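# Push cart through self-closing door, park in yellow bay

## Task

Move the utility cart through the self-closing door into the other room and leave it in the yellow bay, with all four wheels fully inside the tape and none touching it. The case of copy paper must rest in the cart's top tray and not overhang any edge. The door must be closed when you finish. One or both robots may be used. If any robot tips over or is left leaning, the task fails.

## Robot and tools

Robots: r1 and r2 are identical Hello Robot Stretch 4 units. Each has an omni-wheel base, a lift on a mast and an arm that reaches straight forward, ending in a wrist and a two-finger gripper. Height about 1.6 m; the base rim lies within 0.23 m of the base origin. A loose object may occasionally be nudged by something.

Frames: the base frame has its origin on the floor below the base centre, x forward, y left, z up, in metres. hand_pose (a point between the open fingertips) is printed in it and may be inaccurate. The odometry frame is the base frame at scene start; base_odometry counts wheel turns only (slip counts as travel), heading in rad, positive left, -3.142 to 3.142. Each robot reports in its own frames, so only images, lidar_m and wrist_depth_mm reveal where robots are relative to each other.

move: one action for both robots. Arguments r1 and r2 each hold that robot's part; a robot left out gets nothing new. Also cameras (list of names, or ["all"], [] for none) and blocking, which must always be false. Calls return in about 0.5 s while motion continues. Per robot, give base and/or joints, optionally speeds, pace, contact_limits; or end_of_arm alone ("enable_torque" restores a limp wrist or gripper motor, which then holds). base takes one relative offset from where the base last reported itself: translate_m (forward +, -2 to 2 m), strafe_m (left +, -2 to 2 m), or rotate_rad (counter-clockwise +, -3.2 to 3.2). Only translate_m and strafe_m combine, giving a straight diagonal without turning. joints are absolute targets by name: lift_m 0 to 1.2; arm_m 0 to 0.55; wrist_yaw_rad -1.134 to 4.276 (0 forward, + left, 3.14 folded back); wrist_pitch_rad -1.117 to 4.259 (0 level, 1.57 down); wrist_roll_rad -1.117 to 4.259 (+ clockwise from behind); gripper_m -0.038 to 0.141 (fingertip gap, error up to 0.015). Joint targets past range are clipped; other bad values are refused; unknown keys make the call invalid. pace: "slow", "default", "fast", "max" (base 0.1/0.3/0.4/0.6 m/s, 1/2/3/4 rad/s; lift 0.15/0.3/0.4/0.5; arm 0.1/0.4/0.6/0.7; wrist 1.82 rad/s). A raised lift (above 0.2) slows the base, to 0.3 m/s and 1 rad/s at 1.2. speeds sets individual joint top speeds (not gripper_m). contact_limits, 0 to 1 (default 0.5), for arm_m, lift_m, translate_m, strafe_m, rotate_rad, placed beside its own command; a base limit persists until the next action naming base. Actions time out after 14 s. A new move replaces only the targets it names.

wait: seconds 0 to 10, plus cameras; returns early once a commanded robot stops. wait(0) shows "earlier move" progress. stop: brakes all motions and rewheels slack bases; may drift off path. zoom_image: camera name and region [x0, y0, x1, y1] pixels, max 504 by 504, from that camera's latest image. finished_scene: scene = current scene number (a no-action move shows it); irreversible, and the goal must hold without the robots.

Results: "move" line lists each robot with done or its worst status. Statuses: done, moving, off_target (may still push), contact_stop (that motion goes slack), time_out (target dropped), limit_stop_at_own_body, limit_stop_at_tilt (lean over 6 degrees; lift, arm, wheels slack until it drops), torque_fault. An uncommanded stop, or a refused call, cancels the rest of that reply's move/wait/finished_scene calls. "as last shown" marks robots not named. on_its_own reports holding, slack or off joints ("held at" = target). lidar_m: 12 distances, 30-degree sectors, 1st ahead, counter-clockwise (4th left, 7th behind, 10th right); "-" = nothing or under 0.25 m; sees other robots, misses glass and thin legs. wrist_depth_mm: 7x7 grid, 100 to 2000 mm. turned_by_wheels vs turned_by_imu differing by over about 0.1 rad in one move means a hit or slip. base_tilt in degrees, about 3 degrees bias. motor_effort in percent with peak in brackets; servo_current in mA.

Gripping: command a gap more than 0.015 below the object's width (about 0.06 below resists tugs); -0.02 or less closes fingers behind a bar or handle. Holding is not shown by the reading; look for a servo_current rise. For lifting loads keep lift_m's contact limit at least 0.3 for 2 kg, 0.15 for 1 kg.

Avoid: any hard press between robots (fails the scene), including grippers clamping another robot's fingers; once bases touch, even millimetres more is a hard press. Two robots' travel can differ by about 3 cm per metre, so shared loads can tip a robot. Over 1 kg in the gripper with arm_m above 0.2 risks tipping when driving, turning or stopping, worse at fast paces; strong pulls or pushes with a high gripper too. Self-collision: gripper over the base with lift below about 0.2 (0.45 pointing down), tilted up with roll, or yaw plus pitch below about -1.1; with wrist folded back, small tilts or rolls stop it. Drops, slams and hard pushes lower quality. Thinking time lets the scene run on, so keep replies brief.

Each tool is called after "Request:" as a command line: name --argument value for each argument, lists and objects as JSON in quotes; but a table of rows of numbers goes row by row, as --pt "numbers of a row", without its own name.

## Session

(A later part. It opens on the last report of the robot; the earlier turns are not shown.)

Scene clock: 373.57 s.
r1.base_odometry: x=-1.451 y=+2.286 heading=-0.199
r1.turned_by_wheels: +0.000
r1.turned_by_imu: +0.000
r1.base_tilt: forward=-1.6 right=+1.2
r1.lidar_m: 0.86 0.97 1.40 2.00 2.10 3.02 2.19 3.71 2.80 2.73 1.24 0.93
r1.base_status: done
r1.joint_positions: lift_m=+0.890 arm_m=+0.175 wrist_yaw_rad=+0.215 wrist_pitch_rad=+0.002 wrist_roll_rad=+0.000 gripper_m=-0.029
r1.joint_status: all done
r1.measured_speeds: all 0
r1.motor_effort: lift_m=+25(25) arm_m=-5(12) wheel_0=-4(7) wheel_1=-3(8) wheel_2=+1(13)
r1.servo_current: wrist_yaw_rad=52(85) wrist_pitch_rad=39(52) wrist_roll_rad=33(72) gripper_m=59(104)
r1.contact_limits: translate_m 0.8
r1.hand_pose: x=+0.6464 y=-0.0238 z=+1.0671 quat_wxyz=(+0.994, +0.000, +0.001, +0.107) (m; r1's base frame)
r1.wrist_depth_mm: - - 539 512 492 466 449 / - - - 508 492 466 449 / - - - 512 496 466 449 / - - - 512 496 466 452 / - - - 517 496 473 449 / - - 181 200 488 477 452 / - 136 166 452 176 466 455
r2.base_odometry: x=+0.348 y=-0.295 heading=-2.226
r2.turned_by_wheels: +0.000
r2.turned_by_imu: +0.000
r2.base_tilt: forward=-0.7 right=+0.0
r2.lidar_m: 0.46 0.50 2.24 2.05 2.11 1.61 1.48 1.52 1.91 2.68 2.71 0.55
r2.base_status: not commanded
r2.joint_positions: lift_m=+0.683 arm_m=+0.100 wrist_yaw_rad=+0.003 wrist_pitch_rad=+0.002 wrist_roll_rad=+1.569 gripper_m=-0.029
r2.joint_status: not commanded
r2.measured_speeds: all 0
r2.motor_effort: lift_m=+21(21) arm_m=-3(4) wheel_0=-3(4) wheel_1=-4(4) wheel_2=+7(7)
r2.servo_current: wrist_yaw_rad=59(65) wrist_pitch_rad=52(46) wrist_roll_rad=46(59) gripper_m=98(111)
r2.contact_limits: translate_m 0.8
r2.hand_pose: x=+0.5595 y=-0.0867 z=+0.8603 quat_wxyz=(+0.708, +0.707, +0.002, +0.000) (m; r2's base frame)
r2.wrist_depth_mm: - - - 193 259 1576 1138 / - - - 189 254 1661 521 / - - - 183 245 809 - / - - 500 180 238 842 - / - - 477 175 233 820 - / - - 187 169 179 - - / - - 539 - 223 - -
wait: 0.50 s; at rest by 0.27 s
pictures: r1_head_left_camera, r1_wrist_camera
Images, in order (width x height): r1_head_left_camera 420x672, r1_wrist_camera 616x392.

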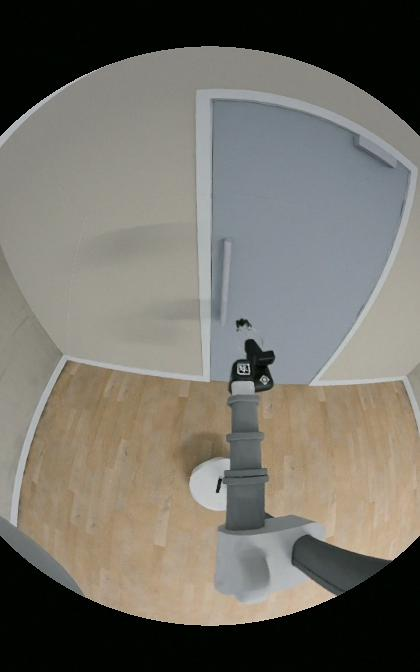

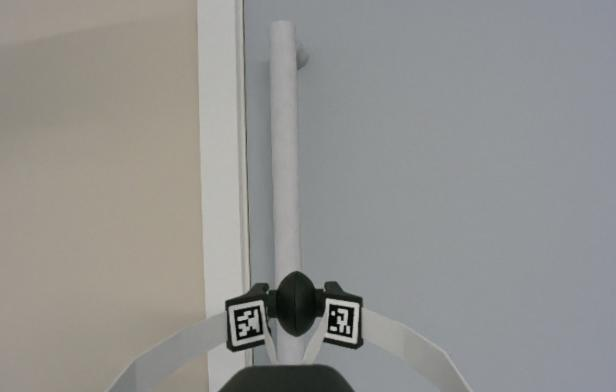

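Request:
move --blocking false --r1 '{"base":{"strafe_m":0.108},"joints":{"wrist_yaw_rad":0.04,"arm_m":0.2,"gripper_m":0.1}}'

Request:
wait --seconds 2.5

Request:
wait --seconds 1 --cameras '["r1_wrist_camera"]'

Scene clock: 381.93 s.
move: r1 moving
r1.base_odometry: x=-1.444 y=+2.321 heading=-0.199
r1.turned_by_wheels: +0.000
r1.turned_by_imu: +0.000
r1.base_tilt: forward=-1.6 right=+1.3
r1.lidar_m: 0.85 0.97 1.42 1.95 2.09 2.99 2.23 3.77 2.83 2.76 1.24 0.94
r1.base_status: strafe_m moving
r1.joint_positions: lift_m=+0.890 arm_m=+0.200 wrist_yaw_rad=+0.043 wrist_pitch_rad=+0.002 wrist_roll_rad=+0.000 gripper_m=-0.004
r1.joint_status: arm_m moving; wrist_yaw_rad moving; gripper_m moving
r1.measured_speeds: translate_m=+0.000 strafe_m=+0.138 rotate_rad=+0.000 lift_m=+0.000 arm_m=+0.006 wrist_yaw_rad=-0.001 wrist_pitch_rad=+0.000 wrist_roll_rad=+0.000
r1.motor_effort: lift_m=+25(25) arm_m=+5(7) wheel_0=-11(11) wheel_1=+8(11) wheel_2=+0(2)
r1.servo_current: wrist_yaw_rad=39(91) wrist_pitch_rad=46(46) wrist_roll_rad=39(59) gripper_m=85(85)
r1.hand_pose: x=+0.6627 y=-0.0750 z=+1.0671 quat_wxyz=(+1.000, +0.000, +0.001, +0.021) (m; r1's base frame)
r1.wrist_depth_mm: - - 500 496 484 480 466 / - - 500 496 492 480 469 / - - 504 500 492 484 473 / - - 508 500 488 484 473 / - - 508 500 488 488 473 / - - 190 202 492 484 480 / - - 180 181 153 488 480
r2: as last shown
r2.base_tilt: forward=-0.7 right=+0.1
r2.lidar_m: 0.47 0.48 2.24 2.04 2.12 1.63 1.48 1.51 1.93 2.67 2.73 0.54
r2.motor_effort: lift_m=+21(21) arm_m=-4(4) wheel_0=-3(3) wheel_1=-4(4) wheel_2=+7(7)
r2.servo_current: wrist_yaw_rad=46(52) wrist_pitch_rad=46(46) wrist_roll_rad=46(59) gripper_m=104(111)
r2.contact_limits: translate_m 0.8
r2.wrist_depth_mm: - - - 194 259 1537 1138 / - - - 189 252 1661 517 / - - - 183 246 809 - / - - 504 179 239 831 - / - - 477 175 233 820 - / - - 186 169 179 - - / - - 539 - 223 - -

Scene clock: 383.43 s.
earlier move: r1 done
r1.base_odometry: x=-1.430 y=+2.392 heading=-0.199
r1.turned_by_wheels: +0.000
r1.turned_by_imu: +0.000
r1.base_tilt: forward=-1.6 right=+1.3
r1.lidar_m: 0.84 0.99 1.36 1.88 2.00 2.84 2.22 3.84 2.91 2.81 1.25 0.94
r1.base_status: done
r1.joint_positions: lift_m=+0.890 arm_m=+0.200 wrist_yaw_rad=+0.043 wrist_pitch_rad=+0.002 wrist_roll_rad=+0.000 gripper_m=+0.100
r1.joint_status: all done
r1.measured_speeds: all 0
r1.motor_effort: lift_m=+25(25) arm_m=+5(7) wheel_0=+0(11) wheel_1=-1(11) wheel_2=+0(2)
r1.servo_current: wrist_yaw_rad=59(91) wrist_pitch_rad=46(46) wrist_roll_rad=39(65) gripper_m=39(85)
r1.hand_pose: x=+0.6627 y=-0.0750 z=+1.0671 quat_wxyz=(+1.000, +0.000, +0.001, +0.021) (m; r1's base frame)
r1.wrist_depth_mm: - - - 496 484 473 466 / - - - 496 492 477 469 / - - - 496 488 477 469 / - - - 500 492 480 469 / - - - 496 492 480 473 / - 193 195 496 198 484 477 / - - - 145 492 484 477
r2.base_odometry: x=+0.348 y=-0.295 heading=-2.226
r2.turned_by_wheels: +0.000
r2.turned_by_imu: +0.000
r2.base_tilt: forward=-0.7 right=+0.0
r2.lidar_m: 0.45 0.47 2.26 2.04 2.13 1.62 1.45 1.50 1.92 2.66 2.71 0.55
r2.base_status: not commanded
r2.joint_positions: lift_m=+0.683 arm_m=+0.100 wrist_yaw_rad=+0.003 wrist_pitch_rad=+0.002 wrist_roll_rad=+1.569 gripper_m=-0.029
r2.joint_status: not commanded
r2.measured_speeds: all 0
r2.motor_effort: lift_m=+21(21) arm_m=-3(4) wheel_0=-3(3) wheel_1=-4(4) wheel_2=+7(7)
r2.servo_current: wrist_yaw_rad=33(65) wrist_pitch_rad=46(46) wrist_roll_rad=59(59) gripper_m=98(111)
r2.contact_limits: translate_m 0.8
r2.hand_pose: x=+0.5595 y=-0.0867 z=+0.8603 quat_wxyz=(+0.708, +0.707, +0.002, +0.000) (m; r2's base frame)
r2.wrist_depth_mm: - - - 194 260 1537 1138 / - - - 189 252 1661 521 / - - - 183 246 809 - / - - 500 180 238 842 - / - - 477 174 233 820 - / - - 186 169 180 - - / - - 539 - 223 - -
wait: 1.50 of 2.5 s (r1 has come to rest)

Scene clock: 384.43 s.
r1.base_odometry: x=-1.430 y=+2.392 heading=-0.199
r1.turned_by_wheels: +0.000
r1.turned_by_imu: +0.000
r1.base_tilt: forward=-1.6 right=+1.3
r1.lidar_m: 0.84 0.96 1.39 1.88 1.99 2.86 2.22 3.84 2.91 2.85 1.26 0.93
r1.base_status: done
r1.joint_positions: lift_m=+0.890 arm_m=+0.200 wrist_yaw_rad=+0.043 wrist_pitch_rad=+0.002 wrist_roll_rad=+0.000 gripper_m=+0.100
r1.joint_status: all done
r1.measured_speeds: all 0
r1.motor_effort: lift_m=+25(25) arm_m=+5(7) wheel_0=+0(11) wheel_1=-1(11) wheel_2=+0(2)
r1.servo_current: wrist_yaw_rad=46(91) wrist_pitch_rad=46(46) wrist_roll_rad=52(65) gripper_m=39(85)
r1.hand_pose: x=+0.6627 y=-0.0750 z=+1.0671 quat_wxyz=(+1.000, +0.000, +0.001, +0.021) (m; r1's base frame)
r1.wrist_depth_mm: - - - 496 488 473 462 / - - - 500 488 473 469 / - - - 496 492 480 469 / - - - 500 488 480 466 / - - - 508 488 480 477 / - 193 194 496 198 477 477 / - - - 145 488 480 473
r2.base_odometry: x=+0.348 y=-0.295 heading=-2.226
r2.turned_by_wheels: +0.000
r2.turned_by_imu: +0.000
r2.base_tilt: forward=-0.7 right=+0.1
r2.lidar_m: 0.45 0.47 2.27 2.03 2.11 1.63 1.48 1.52 1.89 2.67 2.69 0.53
r2.base_status: not commanded
r2.joint_positions: lift_m=+0.683 arm_m=+0.100 wrist_yaw_rad=+0.003 wrist_pitch_rad=+0.002 wrist_roll_rad=+1.569 gripper_m=-0.029
r2.joint_status: not commanded
r2.measured_speeds: all 0
r2.motor_effort: lift_m=+21(21) arm_m=-3(4) wheel_0=-3(3) wheel_1=-4(4) wheel_2=+7(7)
r2.servo_current: wrist_yaw_rad=59(65) wrist_pitch_rad=46(46) wrist_roll_rad=33(59) gripper_m=104(111)
r2.contact_limits: translate_m 0.8
r2.hand_pose: x=+0.5595 y=-0.0867 z=+0.8603 quat_wxyz=(+0.708, +0.707, +0.002, +0.000) (m; r2's base frame)
r2.wrist_depth_mm: - - - 195 258 1537 1138 / - - - 189 252 1661 521 / - - - 183 245 798 - / - - 504 179 239 842 - / - - 480 175 233 831 - / - - 186 169 179 - - / - - 544 - 223 - -
wait: 1.00 s; at rest by 0.27 s
pictures: r1_wrist_camera
Images, in order (width x height): r1_wrist_camera 616x392.

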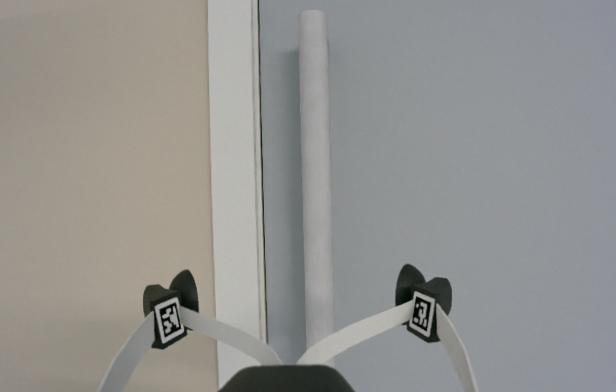

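Request:
move --blocking false --r1 '{"base":{"translate_m":0.252},"joints":{"wrist_yaw_rad":0.0},"contact_limits":{"translate_m":0.2},"pace":"slow"}'

Request:
wait --seconds 4 --cameras '["r1_wrist_camera"]'

Request:
move --blocking false --r1 '{"joints":{"gripper_m":-0.03}}'

Request:
wait --seconds 2 --cameras '["r1_wrist_camera","r1_head_camera"]'

Scene clock: 391.50 s.
move: r1 moving
r1.base_odometry: x=-1.418 y=+2.389 heading=-0.199
r1.turned_by_wheels: +0.000
r1.turned_by_imu: +0.000
r1.base_tilt: forward=-1.6 right=+1.3
r1.lidar_m: 0.84 0.94 1.38 1.88 1.98 2.90 2.24 3.81 2.89 2.85 1.25 0.91
r1.base_status: translate_m moving
r1.joint_positions: lift_m=+0.890 arm_m=+0.200 wrist_yaw_rad=+0.003 wrist_pitch_rad=+0.002 wrist_roll_rad=+0.000 gripper_m=+0.100
r1.joint_status: wrist_yaw_rad moving
r1.measured_speeds: translate_m=+0.048 strafe_m=+0.000 rotate_rad=+0.000 lift_m=+0.000 arm_m=+0.000 wrist_yaw_rad=+0.000 wrist_pitch_rad=+0.000 wrist_roll_rad=+0.000
r1.motor_effort: lift_m=+25(25) arm_m=+5(5) wheel_0=+1(5) wheel_1=+4(5) wheel_2=-7(7)
r1.servo_current: wrist_yaw_rad=65(78) wrist_pitch_rad=39(46) wrist_roll_rad=39(59) gripper_m=46(46)
r1.contact_limits: translate_m 0.2
r1.hand_pose: x=+0.6594 y=-0.0866 z=+1.0671 quat_wxyz=(+1.000, +0.000, +0.001, +0.001) (m; r1's base frame)
r1.wrist_depth_mm: - - 496 488 488 488 480 / - - 500 492 488 480 484 / - - 496 496 492 484 480 / - - 496 496 492 488 484 / - - 504 500 492 488 488 / - 193 216 496 198 488 484 / - - - 145 492 492 488
r2: as last shown
r2.base_tilt: forward=-0.6 right=+0.1
r2.lidar_m: 0.45 0.51 2.25 2.06 2.10 1.63 1.48 1.51 1.93 2.67 2.72 0.50
r2.servo_current: wrist_yaw_rad=39(59) wrist_pitch_rad=39(39) wrist_roll_rad=52(52) gripper_m=98(104)
r2.contact_limits: translate_m 0.8
r2.wrist_depth_mm: - - - 194 260 1537 1138 / - - - 189 252 1661 517 / - - - 183 246 809 - / - - 508 180 238 842 - / - - 477 175 233 820 - / - - 187 169 180 - - / - - 535 - 224 - -

Scene clock: 394.80 s.
earlier move: r1 done
r1.base_odometry: x=-1.183 y=+2.342 heading=-0.199
r1.turned_by_wheels: +0.000
r1.turned_by_imu: +0.000
r1.base_tilt: forward=-1.6 right=+1.3
r1.lidar_m: 0.58 0.70 1.00 1.88 1.99 2.85 2.47 3.86 2.95 2.25 0.93 0.70
r1.base_status: done
r1.joint_positions: lift_m=+0.890 arm_m=+0.200 wrist_yaw_rad=+0.003 wrist_pitch_rad=+0.002 wrist_roll_rad=+0.000 gripper_m=+0.100
r1.joint_status: all done
r1.measured_speeds: all 0
r1.motor_effort: lift_m=+25(25) arm_m=+5(5) wheel_0=+3(8) wheel_1=+3(6) wheel_2=-2(7)
r1.servo_current: wrist_yaw_rad=46(78) wrist_pitch_rad=39(52) wrist_roll_rad=52(72) gripper_m=39(52)
r1.contact_limits: translate_m 0.2
r1.hand_pose: x=+0.6594 y=-0.0866 z=+1.0671 quat_wxyz=(+1.000, +0.000, +0.001, +0.001) (m; r1's base frame)
r1.wrist_depth_mm: 260 259 256 253 252 251 250 / 262 258 258 255 254 252 250 / 263 - 258 256 253 252 250 / 262 - 257 255 255 252 251 / 263 - 259 256 256 253 252 / 264 192 212 258 198 254 252 / 265 164 262 145 256 255 253
r2.base_odometry: x=+0.348 y=-0.295 heading=-2.226
r2.turned_by_wheels: +0.000
r2.turned_by_imu: +0.000
r2.base_tilt: forward=-0.7 right=+0.1
r2.lidar_m: 0.46 0.52 2.24 2.01 2.10 1.62 1.47 1.50 1.95 2.65 2.72 0.53
r2.base_status: not commanded
r2.joint_positions: lift_m=+0.683 arm_m=+0.100 wrist_yaw_rad=+0.003 wrist_pitch_rad=+0.002 wrist_roll_rad=+1.569 gripper_m=-0.029
r2.joint_status: not commanded
r2.measured_speeds: all 0
r2.motor_effort: lift_m=+21(21) arm_m=-4(4) wheel_0=-3(3) wheel_1=-3(4) wheel_2=+7(7)
r2.servo_current: wrist_yaw_rad=46(59) wrist_pitch_rad=39(46) wrist_roll_rad=59(59) gripper_m=91(111)
r2.contact_limits: translate_m 0.8
r2.hand_pose: x=+0.5595 y=-0.0867 z=+0.8603 quat_wxyz=(+0.708, +0.707, +0.002, +0.000) (m; r2's base frame)
r2.wrist_depth_mm: - - - 193 259 1576 1138 / - - - 189 252 1661 517 / - - - 183 245 798 - / - - 504 180 239 831 - / - - 480 175 233 820 - / - - 186 169 179 - - / - - 539 - 224 - -
wait: 3.30 of 4 s (r1 has come to rest)
pictures: r1_wrist_camera
Images, in order (width x height): r1_wrist_camera 616x392.

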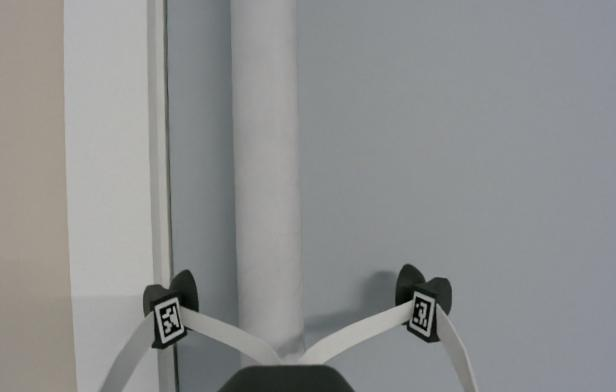

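Scene clock: 395.30 s.
move: r1 moving
r1.base_odometry: x=-1.183 y=+2.342 heading=-0.199
r1.turned_by_wheels: +0.000
r1.turned_by_imu: +0.000
r1.base_tilt: forward=-1.6 right=+1.3
r1.lidar_m: 0.59 0.70 1.03 1.87 1.99 2.86 2.48 3.83 2.92 2.22 0.92 0.69
r1.base_status: not commanded
r1.joint_positions: lift_m=+0.890 arm_m=+0.200 wrist_yaw_rad=+0.003 wrist_pitch_rad=+0.002 wrist_roll_rad=+0.000 gripper_m=+0.084
r1.joint_status: gripper_m moving
r1.measured_speeds: all 0
r1.motor_effort: lift_m=+25(25) arm_m=+5(5) wheel_0=+3(4) wheel_1=+4(4) wheel_2=-2(2)
r1.servo_current: wrist_yaw_rad=59(65) wrist_pitch_rad=46(46) wrist_roll_rad=39(59) gripper_m=91(91)
r1.contact_limits: translate_m 0.2
r1.hand_pose: x=+0.6594 y=-0.0866 z=+1.0671 quat_wxyz=(+1.000, +0.000, +0.001, +0.001) (m; r1's base frame)
r1.wrist_depth_mm: 260 258 256 254 252 250 250 / 262 260 257 254 254 252 250 / 263 - 258 255 255 253 251 / 263 - 259 256 255 254 251 / 265 - 259 257 256 253 252 / 264 - 197 257 200 254 252 / 266 154 262 144 257 254 253
r2: as last shown
r2.base_tilt: forward=-0.6 right=+0.1
r2.lidar_m: 0.47 0.48 2.25 2.04 2.13 1.63 1.46 1.52 1.91 2.69 2.72 0.52
r2.motor_effort: lift_m=+21(21) arm_m=-3(4) wheel_0=-3(3) wheel_1=-4(4) wheel_2=+7(7)
r2.servo_current: wrist_yaw_rad=46(52) wrist_pitch_rad=46(46) wrist_roll_rad=52(59) gripper_m=104(104)
r2.contact_limits: translate_m 0.8
r2.wrist_depth_mm: - - - 193 259 1499 1160 / - - - 189 253 1661 512 / - - - 183 246 820 - / - - 504 180 238 842 - / - - 480 174 233 820 - / - - 187 169 179 - - / - - 539 - 223 - -

Scene clock: 396.80 s.
earlier move: r1 done
r1.base_odometry: x=-1.182 y=+2.342 heading=-0.198
r1.turned_by_wheels: +0.001
r1.turned_by_imu: +0.001
r1.base_tilt: forward=-1.5 right=+1.2
r1.lidar_m: 0.59 0.70 1.00 1.87 1.98 2.86 2.50 3.86 2.94 2.24 0.90 0.66
r1.base_status: not commanded
r1.joint_positions: lift_m=+0.890 arm_m=+0.200 wrist_yaw_rad=+0.005 wrist_pitch_rad=+0.002 wrist_roll_rad=+0.000 gripper_m=-0.029
r1.joint_status: all done
r1.measured_speeds: all 0
r1.motor_effort: lift_m=+25(25) arm_m=-4(5) wheel_0=+0(4) wheel_1=+1(4) wheel_2=+11(12)
r1.servo_current: wrist_yaw_rad=39(72) wrist_pitch_rad=39(46) wrist_roll_rad=52(65) gripper_m=91(202)
r1.contact_limits: translate_m 0.2
r1.hand_pose: x=+0.6598 y=-0.0859 z=+1.0671 quat_wxyz=(+1.000, +0.000, +0.001, +0.003) (m; r1's base frame)
r1.wrist_depth_mm: 263 - 249 168 240 236 234 / 264 - 249 165 240 236 235 / 265 - 250 168 241 237 235 / 265 - 249 166 241 236 236 / 266 - 252 167 243 239 236 / 267 - 185 167 241 240 236 / 267 142 252 165 242 238 238
r2.base_odometry: x=+0.348 y=-0.295 heading=-2.226
r2.turned_by_wheels: +0.000
r2.turned_by_imu: +0.000
r2.base_tilt: forward=-0.6 right=+0.1
r2.lidar_m: 0.45 0.50 2.26 2.03 2.11 1.62 1.48 1.50 1.94 2.67 2.73 0.52
r2.base_status: not commanded
r2.joint_positions: lift_m=+0.683 arm_m=+0.100 wrist_yaw_rad=+0.003 wrist_pitch_rad=+0.002 wrist_roll_rad=+1.569 gripper_m=-0.029
r2.joint_status: not commanded
r2.measured_speeds: all 0
r2.motor_effort: lift_m=+21(21) arm_m=-4(4) wheel_0=-3(3) wheel_1=-4(4) wheel_2=+7(7)
r2.servo_current: wrist_yaw_rad=46(52) wrist_pitch_rad=39(46) wrist_roll_rad=46(65) gripper_m=98(104)
r2.contact_limits: translate_m 0.8
r2.hand_pose: x=+0.5595 y=-0.0867 z=+0.8603 quat_wxyz=(+0.708, +0.707, +0.002, +0.000) (m; r2's base frame)
r2.wrist_depth_mm: - - - 193 260 1499 1182 / - - - 189 253 1708 512 / - - - 183 245 820 - / - - 504 179 239 831 - / - - 477 175 232 820 - / - - 187 169 180 - - / - - 544 - 223 - -
wait: 1.50 of 2 s (r1 has come to rest)
pictures: r1_head_camera, r1_wrist_camera
Images, in order (width x height): r1_head_camera 420x560, r1_wrist_camera 616x392.

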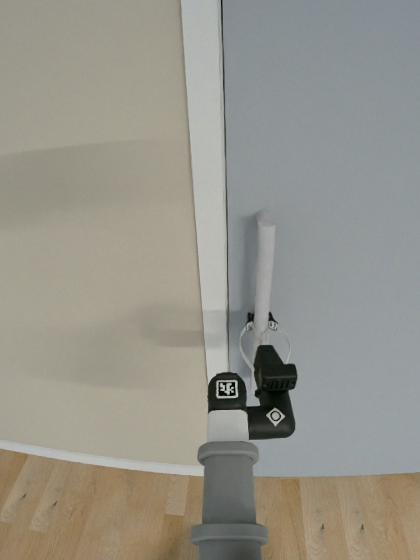

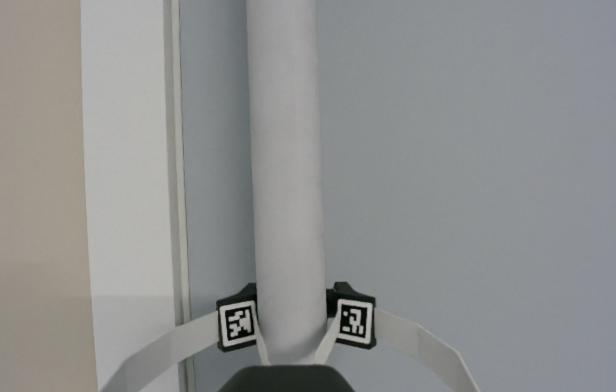

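Request:
move --blocking false --r1 '{"base":{"translate_m":-0.228,"strafe_m":-0.09},"joints":{"wrist_yaw_rad":0.21,"arm_m":0.175},"speeds":{"wrist_yaw_rad":0.09,"arm_m":0.02},"contact_limits":{"translate_m":0.8},"pace":"slow"}'

Request:
wait --seconds 4 --cameras '["r1_head_left_camera","r1_wrist_camera"]'

Scene clock: 401.13 s.
move: r1 moving
r1.base_odometry: x=-1.195 y=+2.339 heading=-0.198
r1.turned_by_wheels: +0.000
r1.turned_by_imu: -0.007
r1.base_tilt: forward=-1.5 right=+1.3
r1.lidar_m: 0.57 0.73 1.03 1.88 2.00 2.83 2.48 3.87 2.93 2.31 0.92 0.68
r1.base_status: translate_m moving; strafe_m moving
r1.joint_positions: lift_m=+0.890 arm_m=+0.191 wrist_yaw_rad=+0.042 wrist_pitch_rad=+0.002 wrist_roll_rad=+0.000 gripper_m=-0.029
r1.joint_status: arm_m moving; wrist_yaw_rad moving
r1.measured_speeds: translate_m=-0.048 strafe_m=-0.020 rotate_rad=+0.003 lift_m=+0.000 arm_m=-0.020 wrist_yaw_rad=+0.091 wrist_pitch_rad=+0.000 wrist_roll_rad=+0.000
r1.motor_effort: lift_m=+25(25) arm_m=-14(16) wheel_0=-5(8) wheel_1=-9(11) wheel_2=+17(17)
r1.servo_current: wrist_yaw_rad=65(65) wrist_pitch_rad=39(46) wrist_roll_rad=39(59) gripper_m=85(91)
r1.contact_limits: translate_m 0.8
r1.hand_pose: x=+0.6541 y=-0.0752 z=+1.0671 quat_wxyz=(+1.000, +0.000, +0.001, +0.021) (m; r1's base frame)
r1.wrist_depth_mm: 283 - 248 167 240 235 232 / 285 - 249 167 241 236 233 / 285 - 251 167 241 237 233 / 286 - 249 167 242 236 235 / 286 282 252 167 242 239 235 / 287 283 185 167 240 238 235 / 289 147 252 166 242 237 235
r2: as last shown
r2.lidar_m: 0.48 0.49 2.25 2.03 2.13 1.63 1.49 1.51 1.92 2.67 2.73 0.53
r2.motor_effort: lift_m=+21(21) arm_m=-3(4) wheel_0=-3(3) wheel_1=-3(4) wheel_2=+7(7)
r2.servo_current: wrist_yaw_rad=52(52) wrist_pitch_rad=39(46) wrist_roll_rad=46(52) gripper_m=98(104)
r2.contact_limits: translate_m 0.8
r2.wrist_depth_mm: - - - 194 260 1499 1160 / - - - 189 253 1708 517 / - - - 183 245 809 - / - - 504 180 237 831 - / - - 477 174 232 842 - / - - 186 169 180 - - / - - 539 - 224 - -

Scene clock: 404.30 s.
earlier move: r1 done
r1.base_odometry: x=-1.423 y=+2.299 heading=-0.198
r1.turned_by_wheels: +0.000
r1.turned_by_imu: -0.006
r1.base_tilt: forward=-1.5 right=+1.3
r1.lidar_m: 0.55 0.92 1.34 1.97 2.08 2.94 2.23 3.82 2.86 2.75 1.23 0.73
r1.base_status: done
r1.joint_positions: lift_m=+0.890 arm_m=+0.176 wrist_yaw_rad=+0.214 wrist_pitch_rad=+0.002 wrist_roll_rad=+0.000 gripper_m=-0.029
r1.joint_status: all done
r1.measured_speeds: all 0
r1.motor_effort: lift_m=+25(25) arm_m=-11(16) wheel_0=-1(9) wheel_1=-5(12) wheel_2=+14(18)
r1.servo_current: wrist_yaw_rad=59(78) wrist_pitch_rad=39(52) wrist_roll_rad=52(65) gripper_m=78(91)
r1.contact_limits: translate_m 0.8
r1.hand_pose: x=+0.6469 y=-0.0241 z=+1.0671 quat_wxyz=(+0.994, +0.000, +0.001, +0.107) (m; r1's base frame)
r1.wrist_depth_mm: - - 243 169 242 242 242 / - - 245 164 245 242 242 / - - 245 168 245 244 242 / - - 246 167 246 244 244 / - - 247 167 246 244 244 / - - 185 167 246 246 245 / - 142 250 165 248 246 245
r2.base_odometry: x=+0.348 y=-0.295 heading=-2.226
r2.turned_by_wheels: +0.000
r2.turned_by_imu: +0.000
r2.base_tilt: forward=-0.7 right=+0.1
r2.lidar_m: 0.44 0.46 2.24 2.04 2.12 1.62 1.47 1.50 1.90 2.67 2.69 0.52
r2.base_status: not commanded
r2.joint_positions: lift_m=+0.683 arm_m=+0.100 wrist_yaw_rad=+0.003 wrist_pitch_rad=+0.002 wrist_roll_rad=+1.569 gripper_m=-0.029
r2.joint_status: not commanded
r2.measured_speeds: all 0
r2.motor_effort: lift_m=+21(21) arm_m=-3(4) wheel_0=-3(3) wheel_1=-4(4) wheel_2=+7(7)
r2.servo_current: wrist_yaw_rad=59(65) wrist_pitch_rad=39(52) wrist_roll_rad=39(59) gripper_m=104(111)
r2.contact_limits: translate_m 0.8
r2.hand_pose: x=+0.5595 y=-0.0867 z=+0.8603 quat_wxyz=(+0.708, +0.707, +0.002, +0.000) (m; r2's base frame)
r2.wrist_depth_mm: - - - 193 259 1537 1138 / - - - 189 252 1618 517 / - - - 183 246 809 - / - - 504 179 239 842 - / - - 477 175 234 831 - / - - 186 169 179 - - / - - 539 - 223 - -
wait: 3.17 of 4 s (r1 has come to rest)
pictures: r1_head_left_camera, r1_wrist_camera
Images, in order (width x height): r1_head_left_camera 420x672, r1_wrist_camera 616x392.

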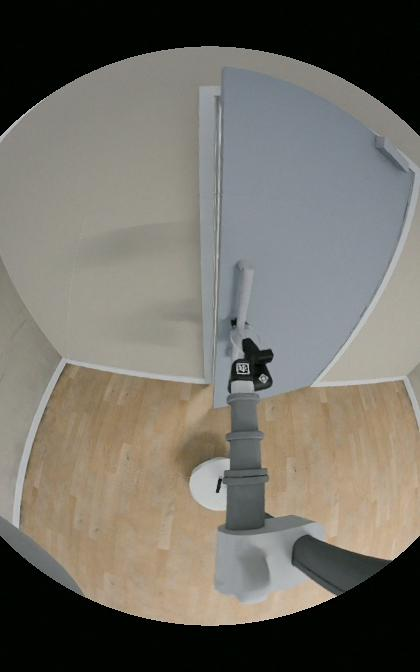

